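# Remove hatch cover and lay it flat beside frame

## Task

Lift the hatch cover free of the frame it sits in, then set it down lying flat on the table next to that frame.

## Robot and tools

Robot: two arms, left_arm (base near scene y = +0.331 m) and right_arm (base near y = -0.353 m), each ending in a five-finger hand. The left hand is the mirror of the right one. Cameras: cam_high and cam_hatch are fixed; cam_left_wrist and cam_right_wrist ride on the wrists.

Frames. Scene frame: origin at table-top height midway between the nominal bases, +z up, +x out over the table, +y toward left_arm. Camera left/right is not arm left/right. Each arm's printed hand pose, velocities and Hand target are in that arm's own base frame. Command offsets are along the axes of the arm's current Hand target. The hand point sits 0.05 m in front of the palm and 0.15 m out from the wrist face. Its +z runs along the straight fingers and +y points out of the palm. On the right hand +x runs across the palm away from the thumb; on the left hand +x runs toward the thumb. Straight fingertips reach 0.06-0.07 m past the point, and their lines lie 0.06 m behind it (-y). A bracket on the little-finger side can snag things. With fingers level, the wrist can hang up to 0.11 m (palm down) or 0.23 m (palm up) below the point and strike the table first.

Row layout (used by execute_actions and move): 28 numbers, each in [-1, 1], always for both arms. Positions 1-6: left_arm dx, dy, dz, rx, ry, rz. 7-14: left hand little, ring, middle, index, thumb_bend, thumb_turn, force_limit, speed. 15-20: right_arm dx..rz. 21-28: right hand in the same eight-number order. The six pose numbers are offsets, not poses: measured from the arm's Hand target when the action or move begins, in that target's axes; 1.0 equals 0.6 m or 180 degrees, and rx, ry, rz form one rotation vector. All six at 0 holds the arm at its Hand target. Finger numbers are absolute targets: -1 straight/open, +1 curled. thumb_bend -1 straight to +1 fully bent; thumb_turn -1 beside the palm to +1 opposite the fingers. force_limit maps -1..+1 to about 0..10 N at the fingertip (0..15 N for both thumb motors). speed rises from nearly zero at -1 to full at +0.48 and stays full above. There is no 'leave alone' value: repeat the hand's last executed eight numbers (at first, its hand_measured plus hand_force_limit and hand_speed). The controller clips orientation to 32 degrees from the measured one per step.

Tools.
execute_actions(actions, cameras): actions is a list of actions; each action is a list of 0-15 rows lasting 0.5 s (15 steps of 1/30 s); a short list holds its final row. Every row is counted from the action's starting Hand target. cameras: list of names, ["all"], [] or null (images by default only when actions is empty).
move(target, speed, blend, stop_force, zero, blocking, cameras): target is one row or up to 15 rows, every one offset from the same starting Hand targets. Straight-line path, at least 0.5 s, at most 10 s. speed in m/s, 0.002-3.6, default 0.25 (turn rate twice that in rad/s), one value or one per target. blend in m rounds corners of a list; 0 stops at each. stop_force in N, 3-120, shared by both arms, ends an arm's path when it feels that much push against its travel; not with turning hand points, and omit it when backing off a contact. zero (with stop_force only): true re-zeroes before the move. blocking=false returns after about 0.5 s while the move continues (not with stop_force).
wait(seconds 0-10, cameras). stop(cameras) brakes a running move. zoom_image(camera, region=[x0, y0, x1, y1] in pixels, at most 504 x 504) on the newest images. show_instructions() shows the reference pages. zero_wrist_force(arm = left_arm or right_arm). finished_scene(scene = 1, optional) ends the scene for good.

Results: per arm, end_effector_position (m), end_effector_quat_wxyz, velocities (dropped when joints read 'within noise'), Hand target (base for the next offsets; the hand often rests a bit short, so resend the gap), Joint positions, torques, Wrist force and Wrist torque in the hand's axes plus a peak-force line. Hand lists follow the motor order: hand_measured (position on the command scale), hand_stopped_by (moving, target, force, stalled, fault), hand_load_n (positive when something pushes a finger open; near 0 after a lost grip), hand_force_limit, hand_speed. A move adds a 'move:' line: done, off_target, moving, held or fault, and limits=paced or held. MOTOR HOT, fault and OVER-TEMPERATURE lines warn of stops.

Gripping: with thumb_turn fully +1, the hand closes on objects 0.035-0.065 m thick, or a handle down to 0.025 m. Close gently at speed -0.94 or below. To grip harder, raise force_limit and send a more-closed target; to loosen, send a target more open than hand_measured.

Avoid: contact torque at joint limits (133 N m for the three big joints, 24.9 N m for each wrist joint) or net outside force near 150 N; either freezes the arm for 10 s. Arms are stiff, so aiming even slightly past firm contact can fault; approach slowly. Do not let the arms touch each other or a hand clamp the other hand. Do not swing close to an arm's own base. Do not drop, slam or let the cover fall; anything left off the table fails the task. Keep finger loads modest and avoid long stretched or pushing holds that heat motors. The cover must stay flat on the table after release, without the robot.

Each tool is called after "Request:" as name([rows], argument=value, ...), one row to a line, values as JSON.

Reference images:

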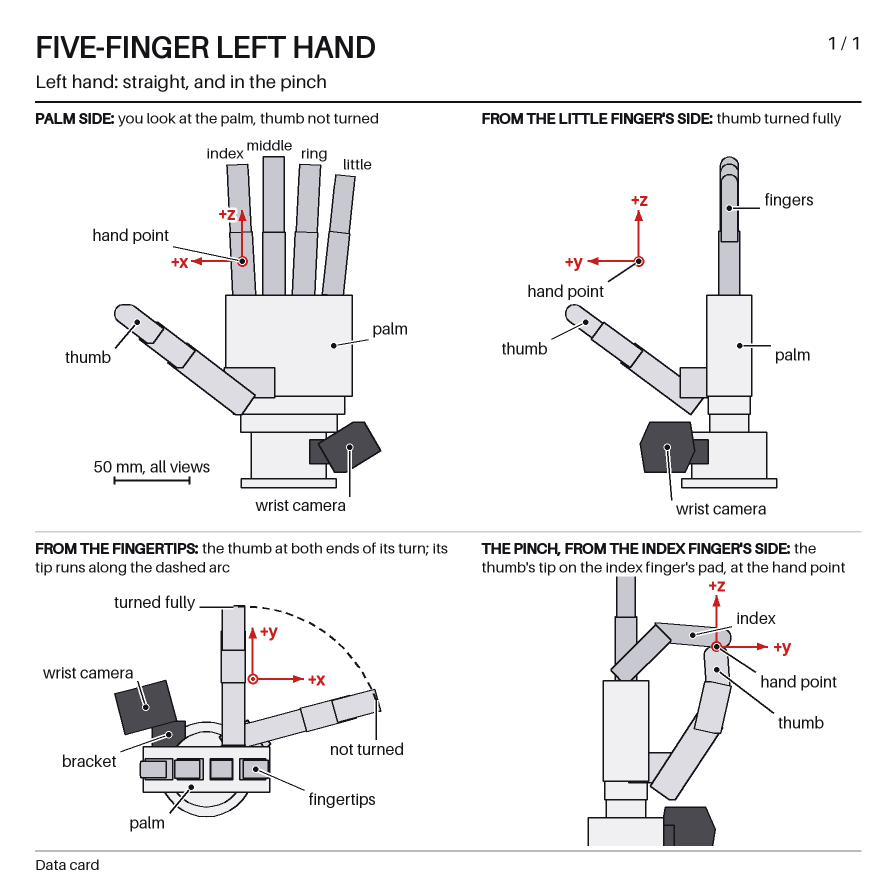

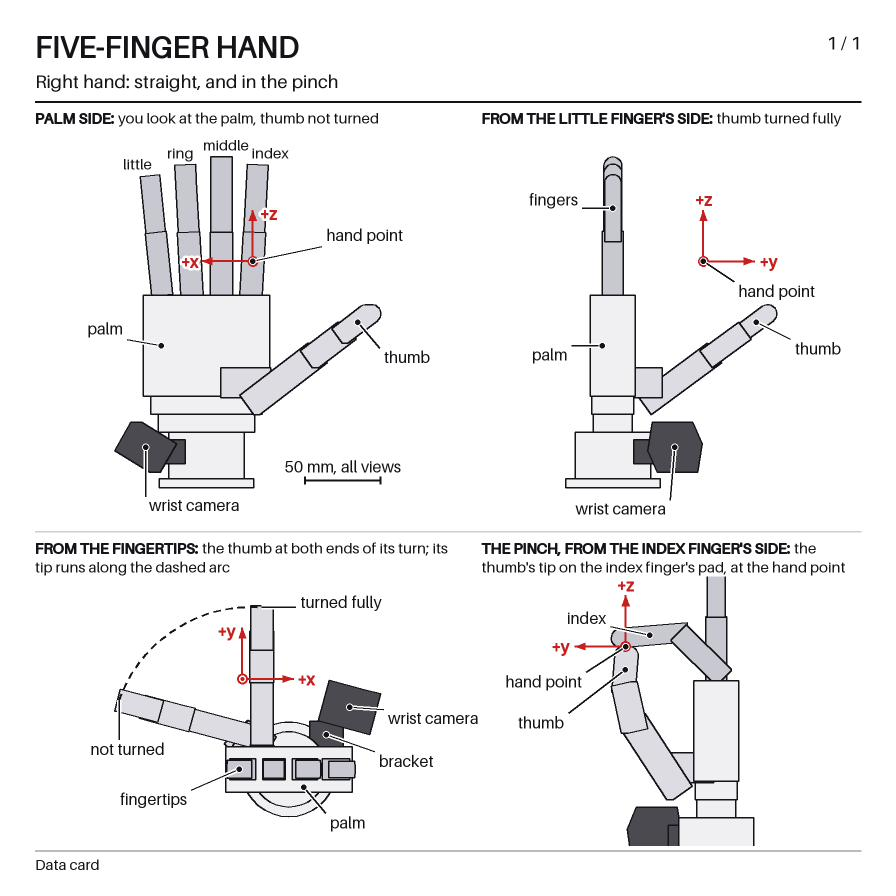

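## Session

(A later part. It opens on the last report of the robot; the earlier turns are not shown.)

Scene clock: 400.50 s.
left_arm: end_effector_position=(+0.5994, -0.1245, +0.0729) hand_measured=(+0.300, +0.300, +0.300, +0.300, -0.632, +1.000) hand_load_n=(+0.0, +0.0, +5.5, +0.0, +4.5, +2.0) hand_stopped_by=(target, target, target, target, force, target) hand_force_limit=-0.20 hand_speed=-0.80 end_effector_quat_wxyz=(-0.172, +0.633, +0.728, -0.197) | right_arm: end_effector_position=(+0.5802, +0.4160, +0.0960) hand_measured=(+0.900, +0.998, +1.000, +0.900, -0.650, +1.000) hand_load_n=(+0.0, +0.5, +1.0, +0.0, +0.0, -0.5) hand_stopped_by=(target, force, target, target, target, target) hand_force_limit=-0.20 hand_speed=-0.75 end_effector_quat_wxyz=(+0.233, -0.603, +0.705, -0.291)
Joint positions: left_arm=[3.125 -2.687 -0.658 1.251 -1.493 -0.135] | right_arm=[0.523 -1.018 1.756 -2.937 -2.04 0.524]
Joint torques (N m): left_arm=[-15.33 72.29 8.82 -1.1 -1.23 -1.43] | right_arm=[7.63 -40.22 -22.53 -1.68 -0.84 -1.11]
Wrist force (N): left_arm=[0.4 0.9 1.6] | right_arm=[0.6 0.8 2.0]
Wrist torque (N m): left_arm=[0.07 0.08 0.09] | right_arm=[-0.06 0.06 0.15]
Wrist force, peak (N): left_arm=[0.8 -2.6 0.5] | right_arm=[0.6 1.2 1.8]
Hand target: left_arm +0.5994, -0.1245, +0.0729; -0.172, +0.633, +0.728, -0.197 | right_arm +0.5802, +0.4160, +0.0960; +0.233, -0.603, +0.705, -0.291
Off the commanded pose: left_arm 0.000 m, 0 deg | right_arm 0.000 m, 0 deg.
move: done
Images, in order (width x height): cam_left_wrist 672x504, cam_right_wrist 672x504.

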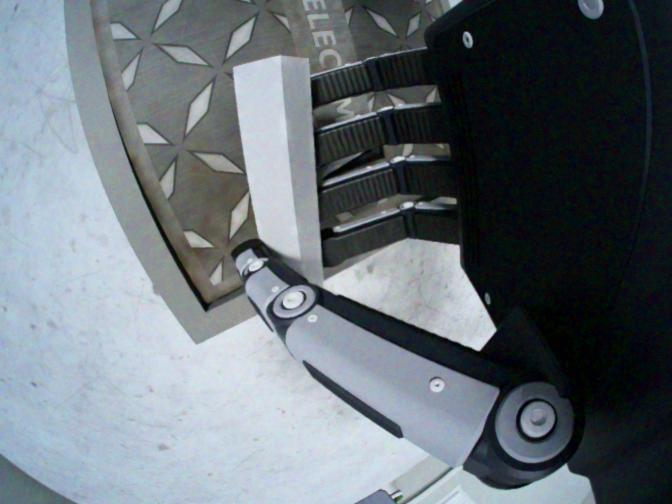

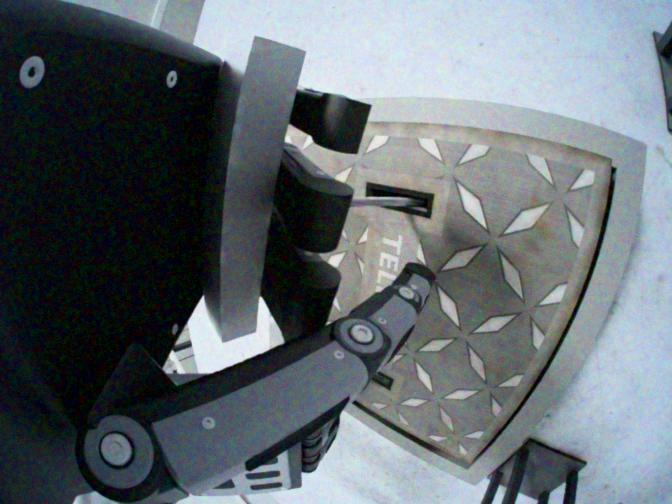

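Request:
move(target=[0.0017,-0.0262,-0.007,-0.0556,0,0,0.3,0.3,0.3,0.3,0.1,1,-0.2,-0.8,0.0027,0.0124,-0.0118,0.0025,-0.0768,-0.0801,0.9,1,1,0.9,-0.65,1,-0.2,-0.75], speed=0.04, cameras=["cam_left_wrist","cam_right_wrist","cam_hatch"])

Scene clock: 406.77 s.
left_arm: end_effector_position=(+0.5879, -0.1251, +0.0844) hand_measured=(+0.300, +0.300, +0.300, +0.300, -0.632, +1.000) hand_load_n=(+0.0, +0.0, +8.0, +0.0, +5.0, +0.5) hand_stopped_by=(target, target, target, target, force, target) hand_force_limit=-0.20 hand_speed=-0.80 end_effector_quat_wxyz=(-0.116, +0.646, +0.743, -0.133) | right_arm: end_effector_position=(+0.5698, +0.4161, +0.0960) hand_measured=(+0.900, +0.998, +1.000, +0.900, -0.650, +1.000) hand_load_n=(+0.0, +0.5, +0.5, +0.0, +0.0, +0.0) hand_stopped_by=(target, force, target, target, target, target) hand_force_limit=-0.20 hand_speed=-0.75 end_effector_quat_wxyz=(-0.280, +0.716, -0.590, +0.246)
Joint positions: left_arm=[3.112 -2.51 -0.91 1.499 -1.513 -0.158] | right_arm=[0.455 -1.045 1.835 -3.103 -1.774 0.184]
Joint torques (N m): left_arm=[-15.88 67.69 8.23 -1.05 -1.1 -1.47] | right_arm=[-8.35 -49 -8.99 -4.97 1.26 -2.14]
Wrist force (N): left_arm=[0.6 1.2 2.1] | right_arm=[0.5 0.6 2.4]
Wrist torque (N m): left_arm=[0.02 0.10 0.11] | right_arm=[-0.14 0.04 0.12]
Wrist force, peak (N): left_arm=[0.8 1.2 2.5] | right_arm=[0.5 0.6 2.4]
Hand target: left_arm +0.5879, -0.1251, +0.0844; -0.116, +0.646, +0.743, -0.133 | right_arm +0.5698, +0.4161, +0.0960; -0.280, +0.716, -0.590, +0.246
Off the commanded pose: left_arm 0.000 m, 0 deg | right_arm 0.000 m, 0 deg.
move: done
Images, in order (width x height): cam_hatch 896x504, cam_left_wrist 672x504, cam_right_wrist 672x504.

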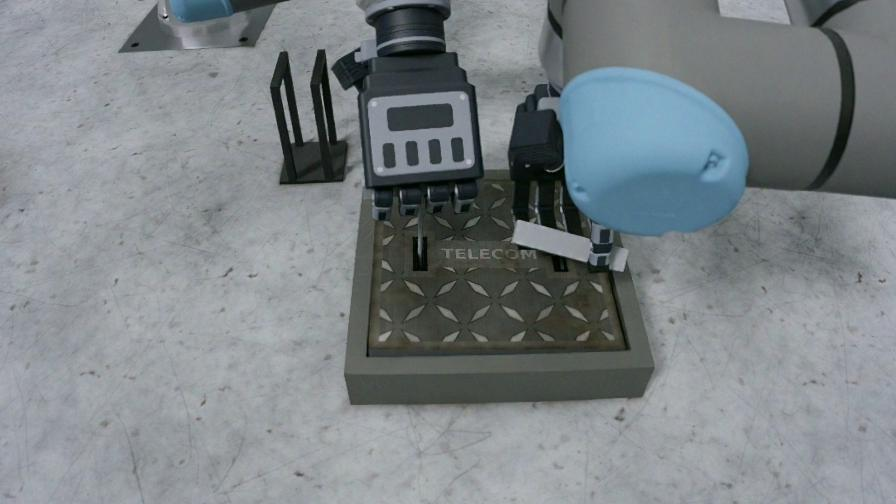

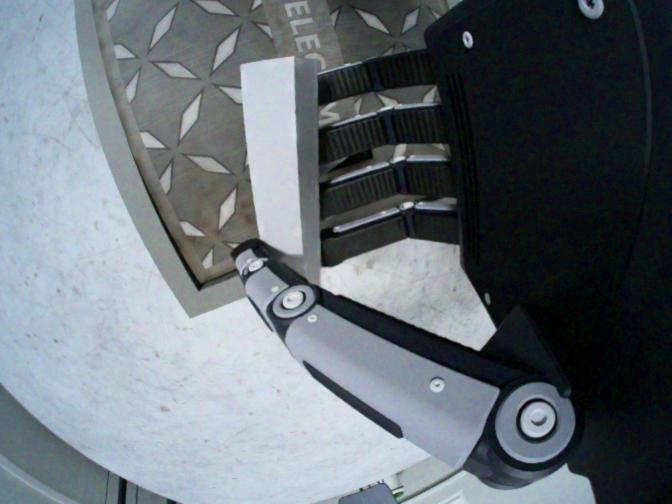

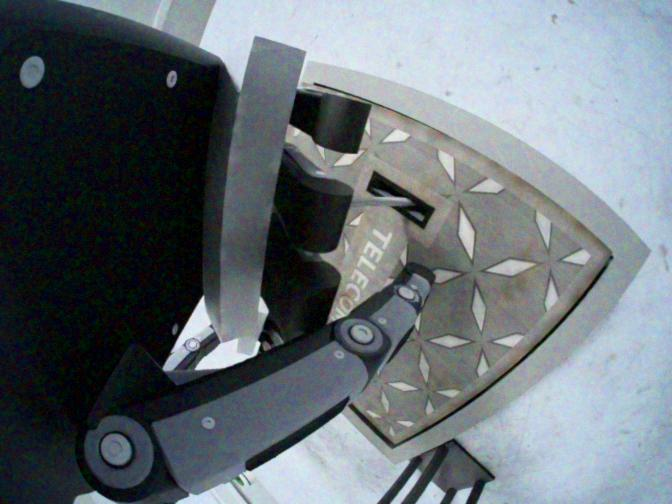

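Request:
move(target=[0.002,-0.03,-0.0202,-0.1111,0,0,0.3,0.3,0.3,0.3,0.1,1,-0.2,-0.8,0,0,0,0,0,0,0.9,1,1,0.9,-0.65,1,-0.2,-0.75], speed=0.03, cameras=["cam_left_wrist","cam_right_wrist","cam_hatch"])

Request:
zoom_image(camera="cam_hatch", region=[400, 130, 660, 300])

Scene clock: 413.30 s.
left_arm: end_effector_position=(+0.5752, -0.1256, +0.1021) hand_measured=(+0.300, +0.300, +0.300, +0.300, -0.632, +1.000) hand_load_n=(+0.0, +0.0, +4.5, +0.5, +3.0, +2.0) hand_stopped_by=(target, target, target, target, force, target) hand_force_limit=-0.20 hand_speed=-0.80 end_effector_quat_wxyz=(-0.002, +0.656, +0.755, -0.002) | right_arm: end_effector_position=(+0.5698, +0.4161, +0.0960) hand_measured=(+0.900, +0.998, +1.000, +0.900, -0.650, +1.000) hand_load_n=(+0.0, +0.5, +0.5, +0.0, +0.0, +0.0) hand_stopped_by=(target, force, target, target, target, target) hand_force_limit=-0.20 hand_speed=-0.75 end_effector_quat_wxyz=(-0.280, +0.716, -0.590, +0.246)
Joint positions: left_arm=[3.082 -2.243 -1.272 1.939 -1.57 -0.199] | right_arm=[0.455 -1.045 1.835 -3.103 -1.773 0.183]
Joint torques (N m): left_arm=[-13.72 59.33 8.02 -0.38 -1.56 -1.42] | right_arm=[-9.24 -48.8 -9.69 -4.88 1.29 -1.92]
Wrist force (N): left_arm=[0.1 -0.1 1.5] | right_arm=[0.6 0.5 2.0]
Wrist torque (N m): left_arm=[0.04 0.05 0.15] | right_arm=[-0.12 0.05 0.12]
Wrist force, peak (N): left_arm=[0.6 1.0 2.5] | right_arm=[0.6 0.8 2.3]
Hand target: left_arm +0.5752, -0.1256, +0.1021; -0.002, +0.656, +0.755, -0.002 | right_arm +0.5698, +0.4161, +0.0960; -0.280, +0.716, -0.590, +0.246
Off the commanded pose: left_arm 0.000 m, 0 deg | right_arm 0.000 m, 0 deg.
move: done
Images, in order (width x height): cam_hatch 896x504, cam_left_wrist 672x504, cam_right_wrist 672x504.

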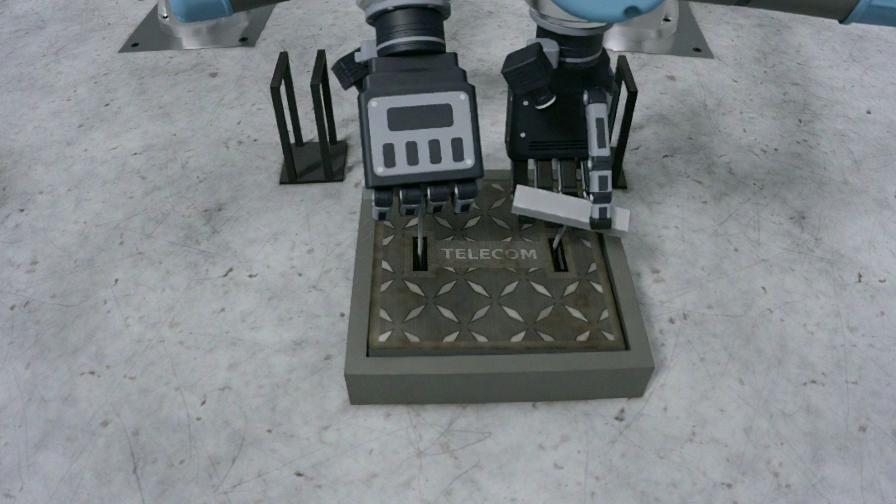

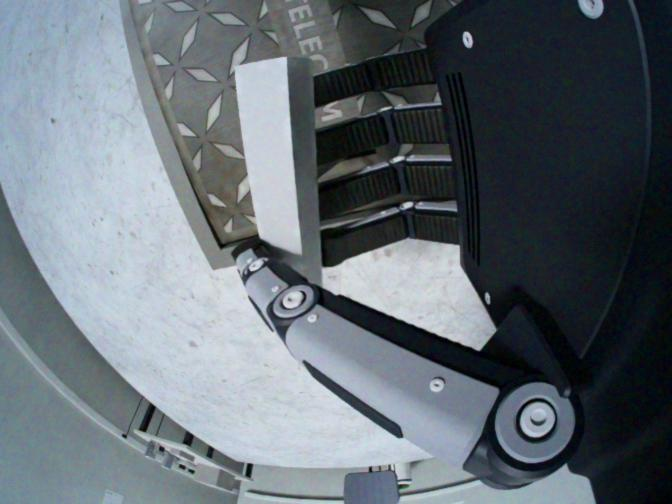

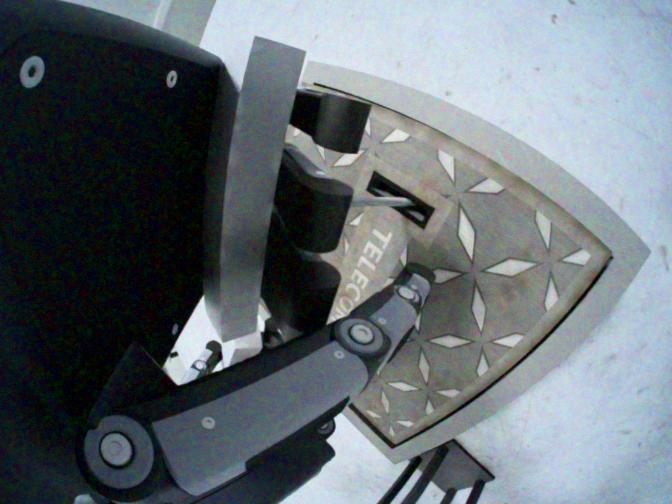

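Scaled by 1.938 from the camera's 896x504 image, which has a finer 1280x720 frame.

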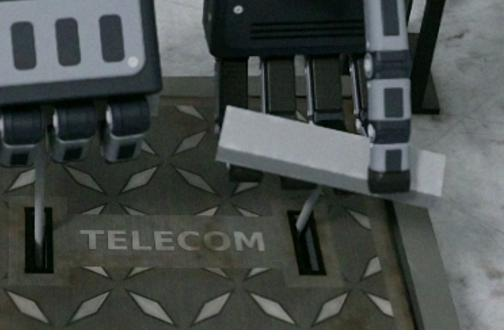

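Request:
move(target=[0.0035,-0.025,0.0023,-0.0833,0,0,0.3,0.3,0.3,0.3,0.1,1,-0.2,-0.8,0,0,0,0,0,0,0.9,1,1,0.9,-0.65,1,-0.2,-0.75], speed=0.03, cameras=["cam_left_wrist","cam_hatch"])

Request:
zoom_image(camera="cam_hatch", region=[400, 130, 660, 300])

Request:
zoom_image(camera="cam_left_wrist", region=[200, 60, 460, 320])

Scene clock: 418.87 s.
left_arm: end_effector_position=(+0.5600, -0.1256, +0.1008) hand_measured=(+0.300, +0.300, +0.300, +0.300, -0.632, +1.000) hand_load_n=(+0.0, +0.0, +3.5, +0.0, +2.5, +1.5) hand_stopped_by=(target, target, target, target, force, target) hand_force_limit=-0.20 hand_speed=-0.80 end_effector_quat_wxyz=(+0.084, +0.651, +0.748, +0.097) | right_arm: end_effector_position=(+0.5698, +0.4161, +0.0960) hand_measured=(+0.900, +0.998, +1.000, +0.900, -0.650, +1.000) hand_load_n=(+0.5, +0.5, +0.5, +0.0, +0.0, +0.0) hand_stopped_by=(target, force, target, target, target, target) hand_force_limit=-0.20 hand_speed=-0.75 end_effector_quat_wxyz=(-0.280, +0.716, -0.590, +0.246)
Joint positions: left_arm=[3.053 -2.078 -1.545 2.303 -1.629 -0.221] | right_arm=[0.455 -1.045 1.835 -3.103 -1.773 0.183]
Joint torques (N m): left_arm=[-14.63 52.68 8.05 0.31 -1.72 -1.59] | right_arm=[-8.55 -48.96 -9.76 -4.83 1.29 -1.97]
Wrist force (N): left_arm=[0.0 -0.7 0.9] | right_arm=[0.3 0.9 2.1]
Wrist torque (N m): left_arm=[-0.01 0.01 0.20] | right_arm=[-0.07 0.08 0.12]
Wrist force, peak (N): left_arm=[-0.1 -0.6 1.4] | right_arm=[0.6 0.8 2.3]
Hand target: left_arm +0.5600, -0.1256, +0.1008; +0.084, +0.651, +0.748, +0.097 | right_arm +0.5698, +0.4161, +0.0960; -0.280, +0.716, -0.590, +0.246
Off the commanded pose: left_arm 0.000 m, 0 deg | right_arm 0.000 m, 0 deg.
move: done
Images, in order (width x height): cam_hatch 896x504, cam_left_wrist 672x504.

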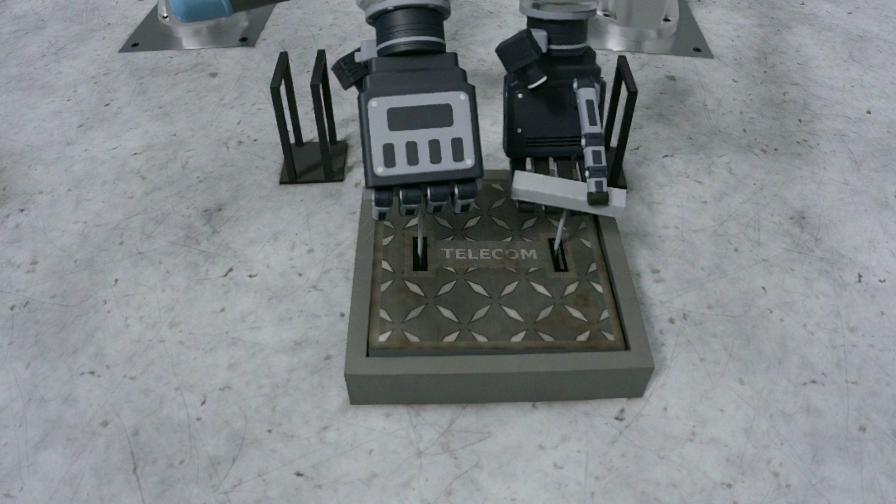

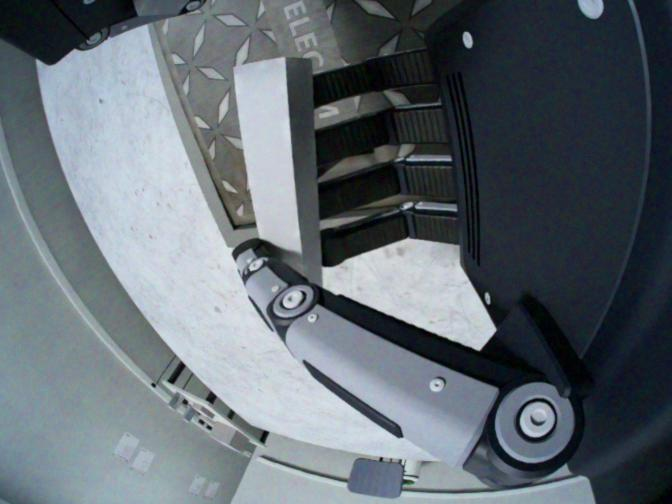

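Scaled by 1.938 from the camera's 896x504 image, which has a finer 1280x720 frame.

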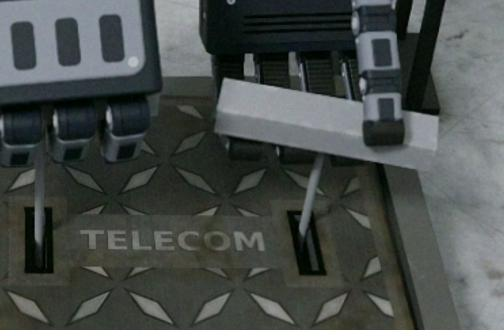

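Scaled by 1.938 from the camera's 672x504 image, which has a finer 960x720 frame.

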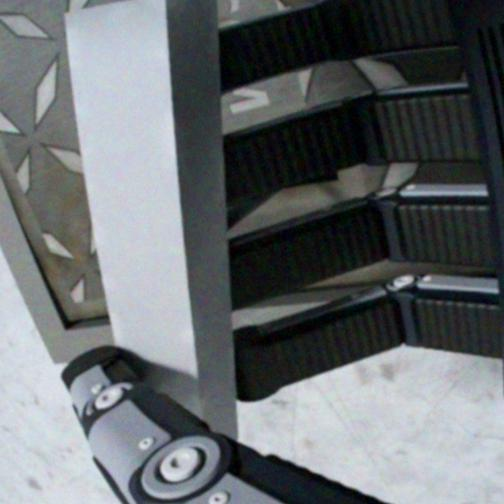

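Request:
move(target=[0.007,-0.0475,0.0125,0,0,0,0.3,0.3,0.3,0.3,0.1,1,-0.2,-0.8,0,0,0,0,0,0,0.9,1,1,0.9,-0.65,1,-0.2,-0.75], speed=0.03, stop_force=15, cameras=["cam_left_wrist","cam_hatch"])

Request:
zoom_image(camera="cam_hatch", region=[400, 130, 660, 300])

Request:
zoom_image(camera="cam_left_wrist", region=[200, 60, 460, 320])

Scene clock: 421.00 s.
left_arm: end_effector_position=(+0.5506, -0.1254, +0.0956) hand_measured=(+0.300, +0.300, +0.300, +0.300, -0.638, +1.000) hand_load_n=(+0.0, +0.0, +0.0, +0.0, +24.0, +4.0) hand_stopped_by=(target, target, target, target, force, target) hand_force_limit=-0.20 hand_speed=-0.80 end_effector_quat_wxyz=(+0.084, +0.651, +0.748, +0.097) | right_arm: end_effector_position=(+0.5698, +0.4161, +0.0960) hand_measured=(+0.900, +0.998, +1.000, +0.900, -0.650, +1.000) hand_load_n=(+0.5, +0.5, +0.5, +0.0, +0.0, +0.0) hand_stopped_by=(target, force, target, target, target, target) hand_force_limit=-0.20 hand_speed=-0.75 end_effector_quat_wxyz=(-0.280, +0.716, -0.590, +0.246)
Joint positions: left_arm=[3.052 -2.065 -1.582 2.326 -1.629 -0.222] | right_arm=[0.455 -1.045 1.835 -3.103 -1.773 0.183]
Joint torques (N m): left_arm=[12.32 12.53 19.93 -4.39 2.6 1.59] | right_arm=[-8.31 -48.6 -9.48 -4.79 1.46 -1.91]
Wrist force (N): left_arm=[1.8 9.9 -15.8] | right_arm=[0.4 0.6 2.0]
Wrist torque (N m): left_arm=[-0.05 -0.23 -0.02] | right_arm=[-0.11 0.07 0.11]
Wrist force, peak (N): left_arm=[1.8 12.8 -19.3] | right_arm=[0.5 0.7 2.3]
Hand target: left_arm +0.5506, -0.1254, +0.0956; +0.084, +0.651, +0.748, +0.097 (not the last commanded pose) | right_arm +0.5698, +0.4161, +0.0960; -0.280, +0.716, -0.590, +0.246
Off the commanded pose: left_arm 0.019 m, 0 deg | right_arm 0.000 m, 0 deg.
move: contact (left_arm)
Images, in order (width x height): cam_hatch 896x504, cam_left_wrist 672x504.

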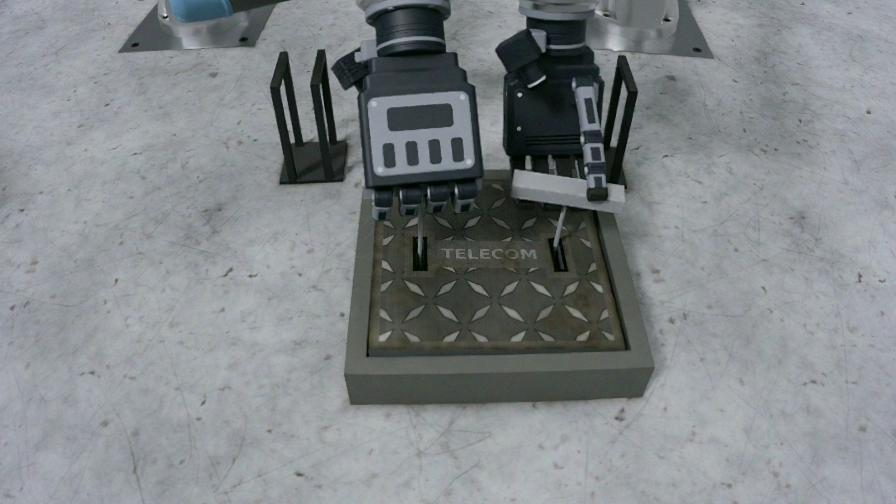

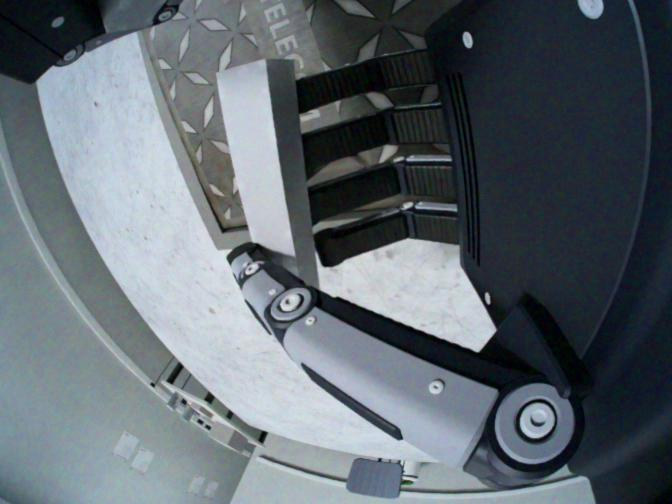

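Scaled by 1.938 from the camera's 896x504 image, which has a finer 1280x720 frame.

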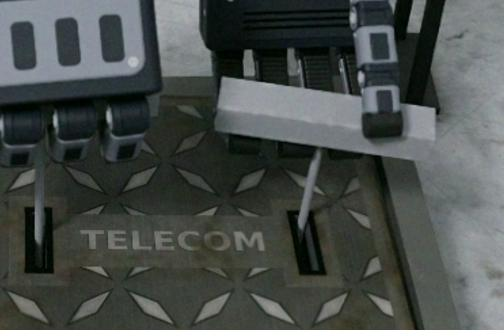

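Scaled by 1.938 from the camera's 672x504 image, which has a finer 960x720 frame.

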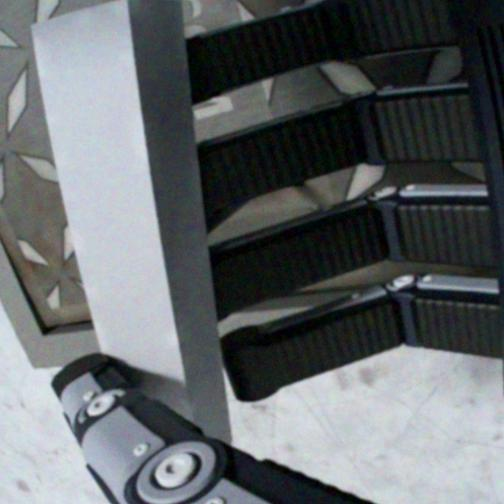

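Request:
move(target=[0,0.0038,-0.0145,0,0,0,0.3,0.3,0.3,0.3,0.1,1,-0.2,-0.8,0,0,0,0,0,0,0.9,1,1,0.9,-0.65,1,-0.2,-0.75], speed=0.03, cameras=["cam_left_wrist","cam_hatch"])

Request:
zoom_image(camera="cam_left_wrist", region=[200, 60, 460, 320])

Scene clock: 421.97 s.
left_arm: end_effector_position=(+0.5506, -0.1254, +0.1045) hand_measured=(+0.300, +0.300, +0.300, +0.300, -0.632, +1.000) hand_load_n=(+0.0, +0.0, +5.0, +0.0, +4.0, +1.0) hand_stopped_by=(target, target, target, target, force, target) hand_force_limit=-0.20 hand_speed=-0.80 end_effector_quat_wxyz=(+0.084, +0.651, +0.748, +0.097) | right_arm: end_effector_position=(+0.5698, +0.4161, +0.0960) hand_measured=(+0.900, +0.998, +1.000, +0.900, -0.650, +1.000) hand_load_n=(+0.0, +0.0, +0.5, +0.5, +0.0, +0.0) hand_stopped_by=(target, force, target, target, target, target) hand_force_limit=-0.20 hand_speed=-0.75 end_effector_quat_wxyz=(-0.280, +0.716, -0.590, +0.246)
Joint positions: left_arm=[3.052 -2.055 -1.572 2.306 -1.629 -0.222] | right_arm=[0.455 -1.045 1.835 -3.103 -1.773 0.183]
Joint torques (N m): left_arm=[9.35 51.61 28.54 -3.45 -1.13 1.34] | right_arm=[-9.08 -48.26 -9.51 -4.85 1.36 -1.9]
Wrist force (N): left_arm=[0.4 -0.6 1.4] | right_arm=[0.6 0.7 2.2]
Wrist torque (N m): left_arm=[-0.05 -0.03 0.22] | right_arm=[-0.10 0.04 0.13]
Wrist force, peak (N): left_arm=[1.7 10.1 -15.9] | right_arm=[0.5 0.7 2.4]
Hand target: left_arm +0.5506, -0.1254, +0.1046; +0.084, +0.651, +0.748, +0.097 | right_arm +0.5698, +0.4161, +0.0960; -0.280, +0.716, -0.590, +0.246
Off the commanded pose: left_arm 0.000 m, 0 deg | right_arm 0.000 m, 0 deg.
move: done
Images, in order (width x height): cam_hatch 896x504, cam_left_wrist 672x504.

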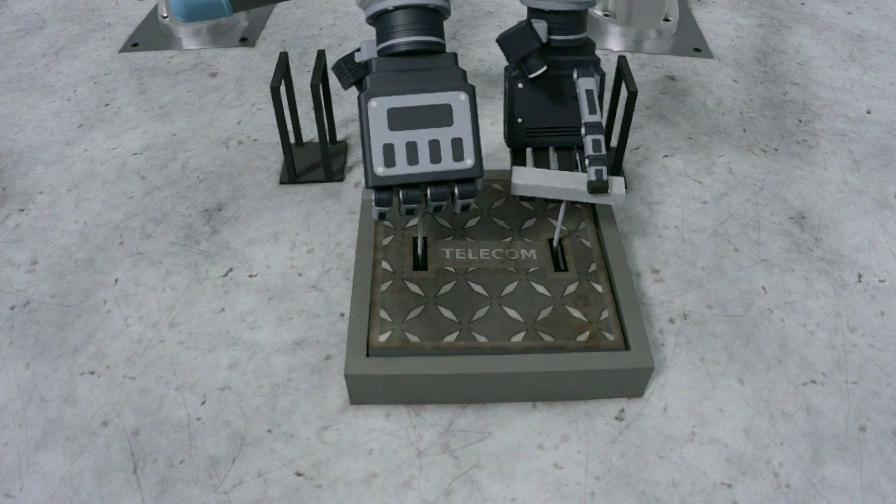

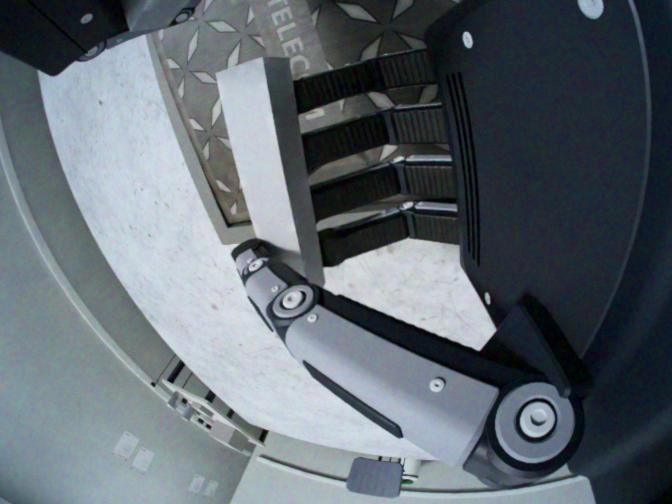

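Scaled by 1.938 from the camera's 672x504 image, which has a finer 960x720 frame.

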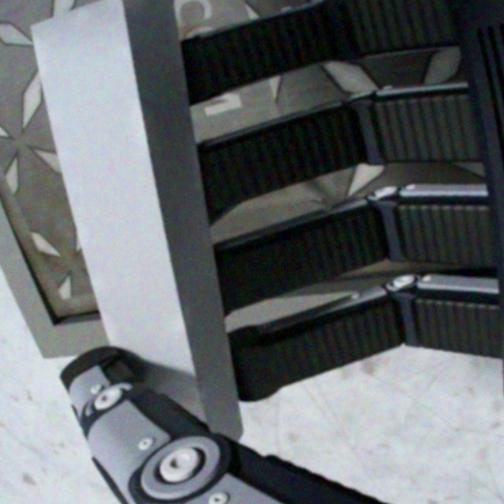

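Request:
move(target=[0.0043,-0.0482,-0.0127,0,0,0,0.3,0.3,0.3,0.3,0.1,1,-0.2,-0.8,0,0,0,0,0,0,0.9,1,1,0.9,-0.65,1,-0.2,-0.75], speed=0.03, stop_force=15, cameras=["cam_left_wrist","cam_hatch"])

Request:
zoom_image(camera="cam_hatch", region=[400, 100, 660, 300])

Request:
zoom_image(camera="cam_left_wrist", region=[200, 60, 460, 320])

Scene clock: 424.07 s.
left_arm: end_effector_position=(+0.5206, -0.1270, +0.1046) hand_measured=(+0.300, +0.300, +0.300, +0.300, -0.632, +1.000) hand_load_n=(+0.0, +0.0, +2.0, +0.5, +0.5, +0.0) hand_stopped_by=(target, target, target, target, force, target) hand_force_limit=-0.20 hand_speed=-0.80 end_effector_quat_wxyz=(+0.084, +0.651, +0.748, +0.097) | right_arm: end_effector_position=(+0.5698, +0.4161, +0.0960) hand_measured=(+0.900, +0.998, +1.000, +0.900, -0.650, +1.000) hand_load_n=(+0.0, +0.5, +0.5, +0.0, +0.0, +0.5) hand_stopped_by=(target, force, target, target, target, target) hand_force_limit=-0.20 hand_speed=-0.75 end_effector_quat_wxyz=(-0.280, +0.716, -0.590, +0.246)
Joint positions: left_arm=[3.042 -1.996 -1.662 2.337 -1.632 -0.232] | right_arm=[0.455 -1.045 1.835 -3.103 -1.773 0.183]
Joint torques (N m): left_arm=[-13.97 49.6 8.38 0.11 -1.61 -1.4] | right_arm=[-8.58 -48.26 -9.7 -4.71 1.23 -1.63]
Wrist force (N): left_arm=[0.0 -0.2 0.9] | right_arm=[0.5 0.6 1.9]
Wrist torque (N m): left_arm=[0.08 -0.10 0.20] | right_arm=[-0.10 0.06 0.13]
Wrist force, peak (N): left_arm=[0.8 1.4 1.7] | right_arm=[0.3 0.6 2.3]
Hand target: left_arm +0.5206, -0.1270, +0.1046; +0.084, +0.651, +0.748, +0.097 | right_arm +0.5698, +0.4161, +0.0960; -0.280, +0.716, -0.590, +0.246
Off the commanded pose: left_arm 0.000 m, 0 deg | right_arm 0.000 m, 0 deg.
move: done
Images, in order (width x height): cam_hatch 896x504, cam_left_wrist 672x504.

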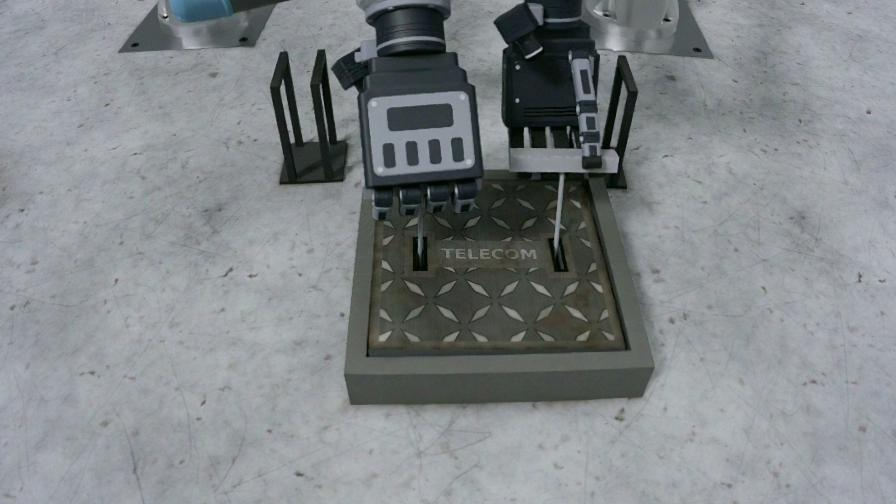

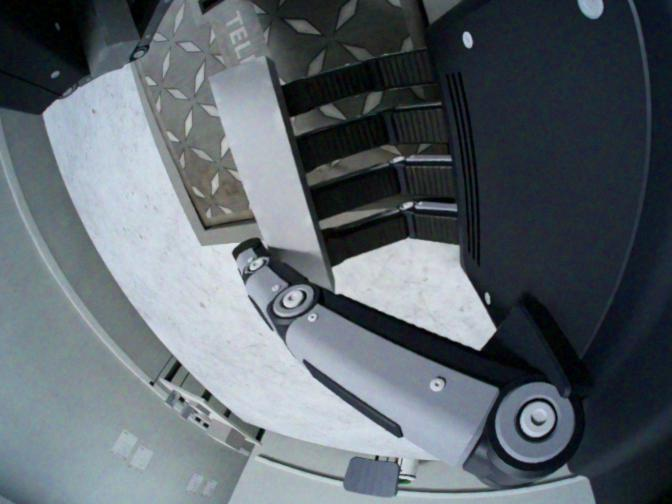

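Scaled by 1.938 from the camera's 896x504 image, which has a finer 1280x720 frame.

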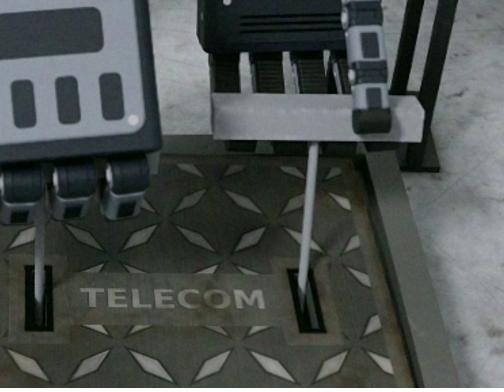

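Scaled by 1.938 from the camera's 672x504 image, which has a finer 960x720 frame.

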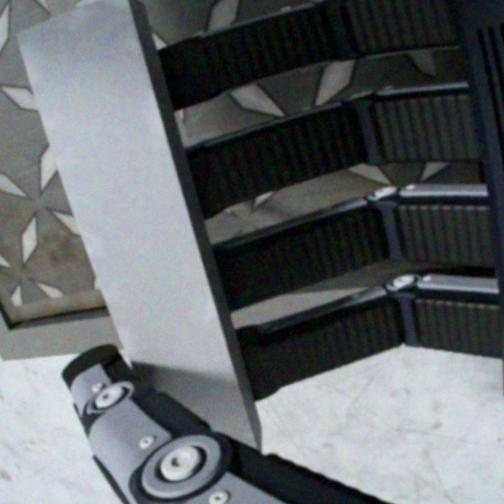

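Request:
move(target=[0,0,0,0,0,0,0.3,0.3,0.3,0.3,-0.78,1,-0.2,-0.7,0,0,0,0,0,0,0.9,1,1,0.9,-0.65,1,-0.2,-0.75], speed=0.03, cameras=["cam_left_wrist","cam_hatch"])

Request:
zoom_image(camera="cam_hatch", region=[400, 100, 660, 300])

Request:
zoom_image(camera="cam_left_wrist", region=[200, 60, 460, 320])

Scene clock: 424.93 s.
left_arm: end_effector_position=(+0.5206, -0.1270, +0.1046) hand_measured=(+0.300, +0.300, +0.300, +0.300, -0.780, +1.000) hand_load_n=(+0.0, +0.5, +2.0, +0.0, +0.0, +0.0) hand_stopped_by=(target, target, target, target, target, target) hand_force_limit=-0.20 hand_speed=-0.70 end_effector_quat_wxyz=(+0.084, +0.651, +0.748, +0.097) | right_arm: end_effector_position=(+0.5698, +0.4161, +0.0960) hand_measured=(+0.900, +0.998, +1.000, +0.900, -0.650, +1.000) hand_load_n=(+0.0, +0.0, +0.5, +0.0, +0.0, +0.0) hand_stopped_by=(target, force, target, target, target, target) hand_force_limit=-0.20 hand_speed=-0.75 end_effector_quat_wxyz=(-0.280, +0.716, -0.590, +0.246)
Joint positions: left_arm=[3.042 -1.996 -1.662 2.337 -1.632 -0.232] | right_arm=[0.455 -1.045 1.835 -3.103 -1.773 0.183]
Joint torques (N m): left_arm=[-12.67 49.31 13.03 -0.35 -1.01 -1.45] | right_arm=[-8.42 -48.66 -9.21 -4.74 1.2 -1.8]
Wrist force (N): left_arm=[0.3 -0.4 0.9] | right_arm=[0.3 0.6 1.9]
Wrist torque (N m): left_arm=[0.03 -0.09 0.21] | right_arm=[-0.09 0.09 0.11]
Wrist force, peak (N): left_arm=[0.3 -1.5 1.1] | right_arm=[0.7 0.8 2.4]
Hand target: left_arm +0.5206, -0.1270, +0.1046; +0.084, +0.651, +0.748, +0.097 | right_arm +0.5698, +0.4161, +0.0960; -0.280, +0.716, -0.590, +0.246
Off the commanded pose: left_arm 0.000 m, 0 deg | right_arm 0.000 m, 0 deg.
move: done
Images, in order (width x height): cam_hatch 896x504, cam_left_wrist 672x504.

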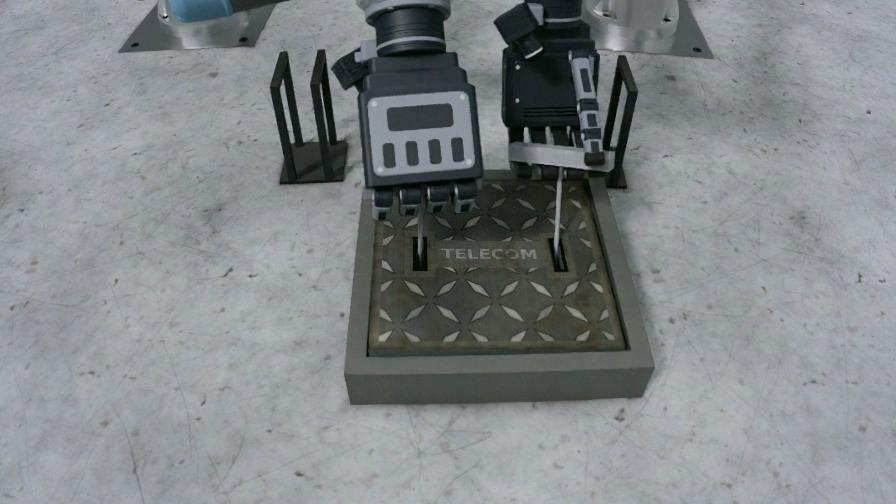

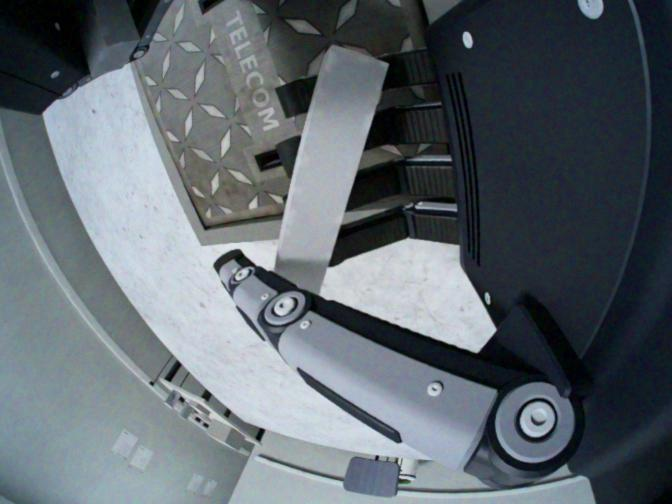

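Scaled by 1.938 from the camera's 896x504 image, which has a finer 1280x720 frame.

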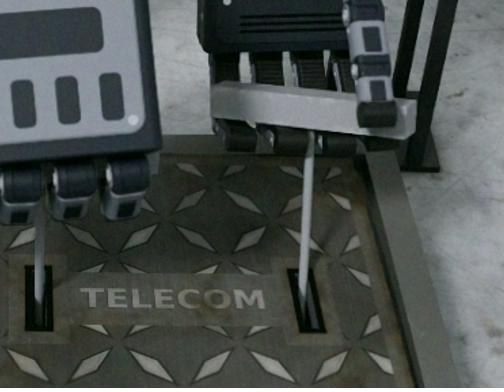

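Scaled by 1.938 from the camera's 672x504 image, which has a finer 960x720 frame.

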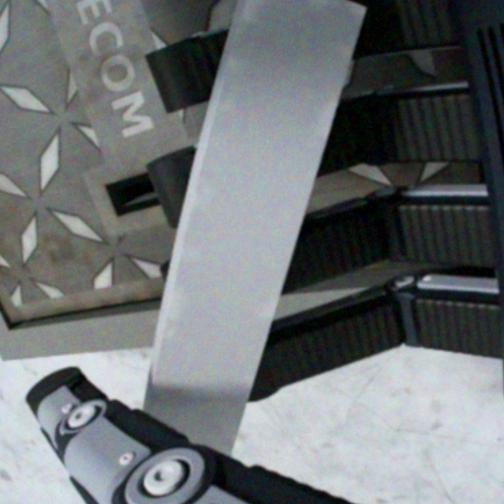

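Request:
move(target=[0,0,0,0,0,0,0.3,0.3,0.3,0.3,-0.25,1,-0.5,-0.85,0,0,0,0,0,0,0.9,1,1,0.9,-0.65,1,-0.2,-0.75], speed=0.03, cameras=["cam_left_wrist","cam_hatch"])

Request:
zoom_image(camera="cam_hatch", region=[400, 100, 660, 300])

Request:
zoom_image(camera="cam_left_wrist", region=[200, 60, 460, 320])

Scene clock: 427.50 s.
left_arm: end_effector_position=(+0.5206, -0.1270, +0.1046) hand_measured=(+0.300, +0.300, +0.300, +0.300, -0.324, +1.000) hand_load_n=(+0.5, +0.0, +0.5, +1.5, +4.0, +0.0) hand_stopped_by=(target, target, target, target, force, target) hand_force_limit=-0.50 hand_speed=-0.85 end_effector_quat_wxyz=(+0.084, +0.651, +0.748, +0.097) | right_arm: end_effector_position=(+0.5698, +0.4161, +0.0960) hand_measured=(+0.900, +0.998, +1.000, +0.900, -0.650, +1.000) hand_load_n=(+0.0, +0.5, +0.5, +0.0, +0.0, +0.0) hand_stopped_by=(target, force, target, target, target, target) hand_force_limit=-0.20 hand_speed=-0.75 end_effector_quat_wxyz=(-0.280, +0.716, -0.590, +0.246)
Joint positions: left_arm=[3.042 -1.996 -1.662 2.337 -1.632 -0.232] | right_arm=[0.455 -1.045 1.835 -3.103 -1.773 0.183]
Joint torques (N m): left_arm=[-7.94 41.11 26.69 -2.13 0.83 -0.76] | right_arm=[-8.67 -48.23 -9.38 -4.65 1.26 -1.74]
Wrist force (N): left_arm=[0.0 -0.5 1.2] | right_arm=[0.3 0.7 2.0]
Wrist torque (N m): left_arm=[-0.04 -0.05 0.20] | right_arm=[-0.09 0.08 0.12]
Wrist force, peak (N): left_arm=[0.2 -1.0 1.2] | right_arm=[0.7 1.0 2.3]
Hand target: left_arm +0.5206, -0.1270, +0.1046; +0.084, +0.651, +0.748, +0.097 | right_arm +0.5698, +0.4161, +0.0960; -0.280, +0.716, -0.590, +0.246
Off the commanded pose: left_arm 0.000 m, 0 deg | right_arm 0.000 m, 0 deg.
move: done
Images, in order (width x height): cam_hatch 896x504, cam_left_wrist 672x504.

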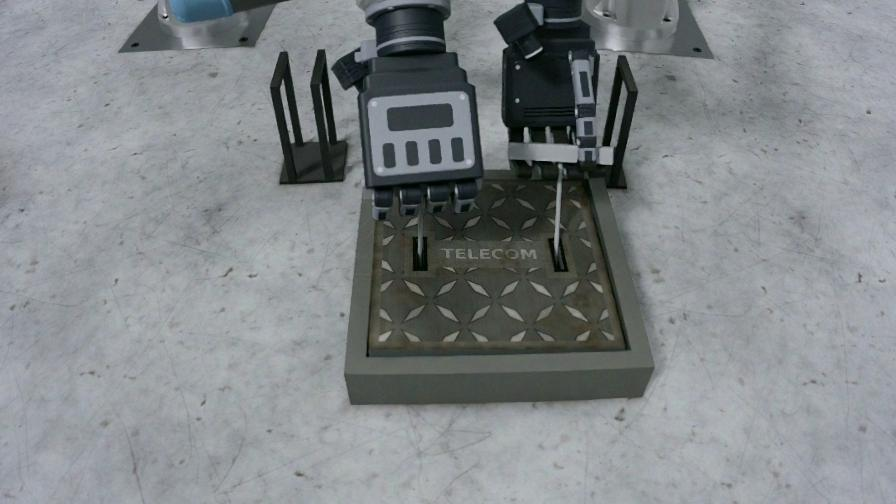

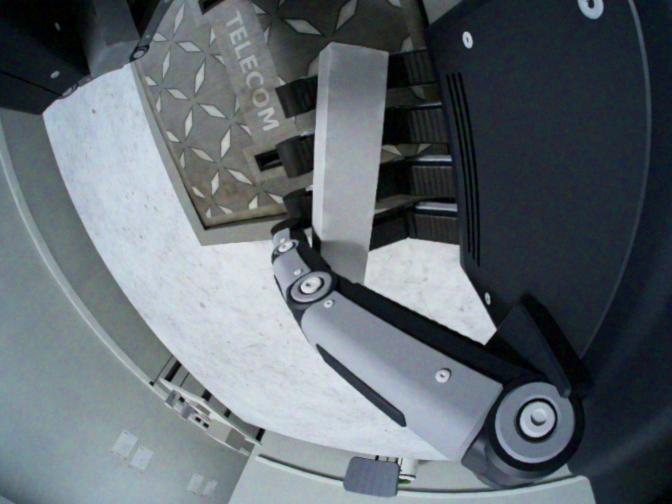

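Scaled by 1.938 from the camera's 896x504 image, which has a finer 1280x720 frame.

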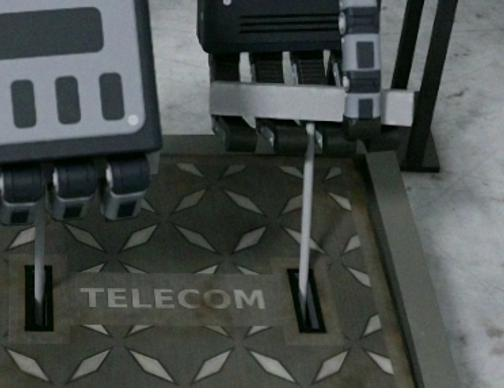

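Scaled by 1.938 from the camera's 672x504 image, which has a finer 960x720 frame.

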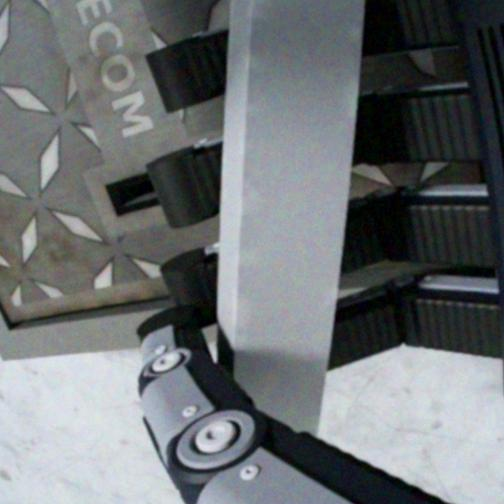

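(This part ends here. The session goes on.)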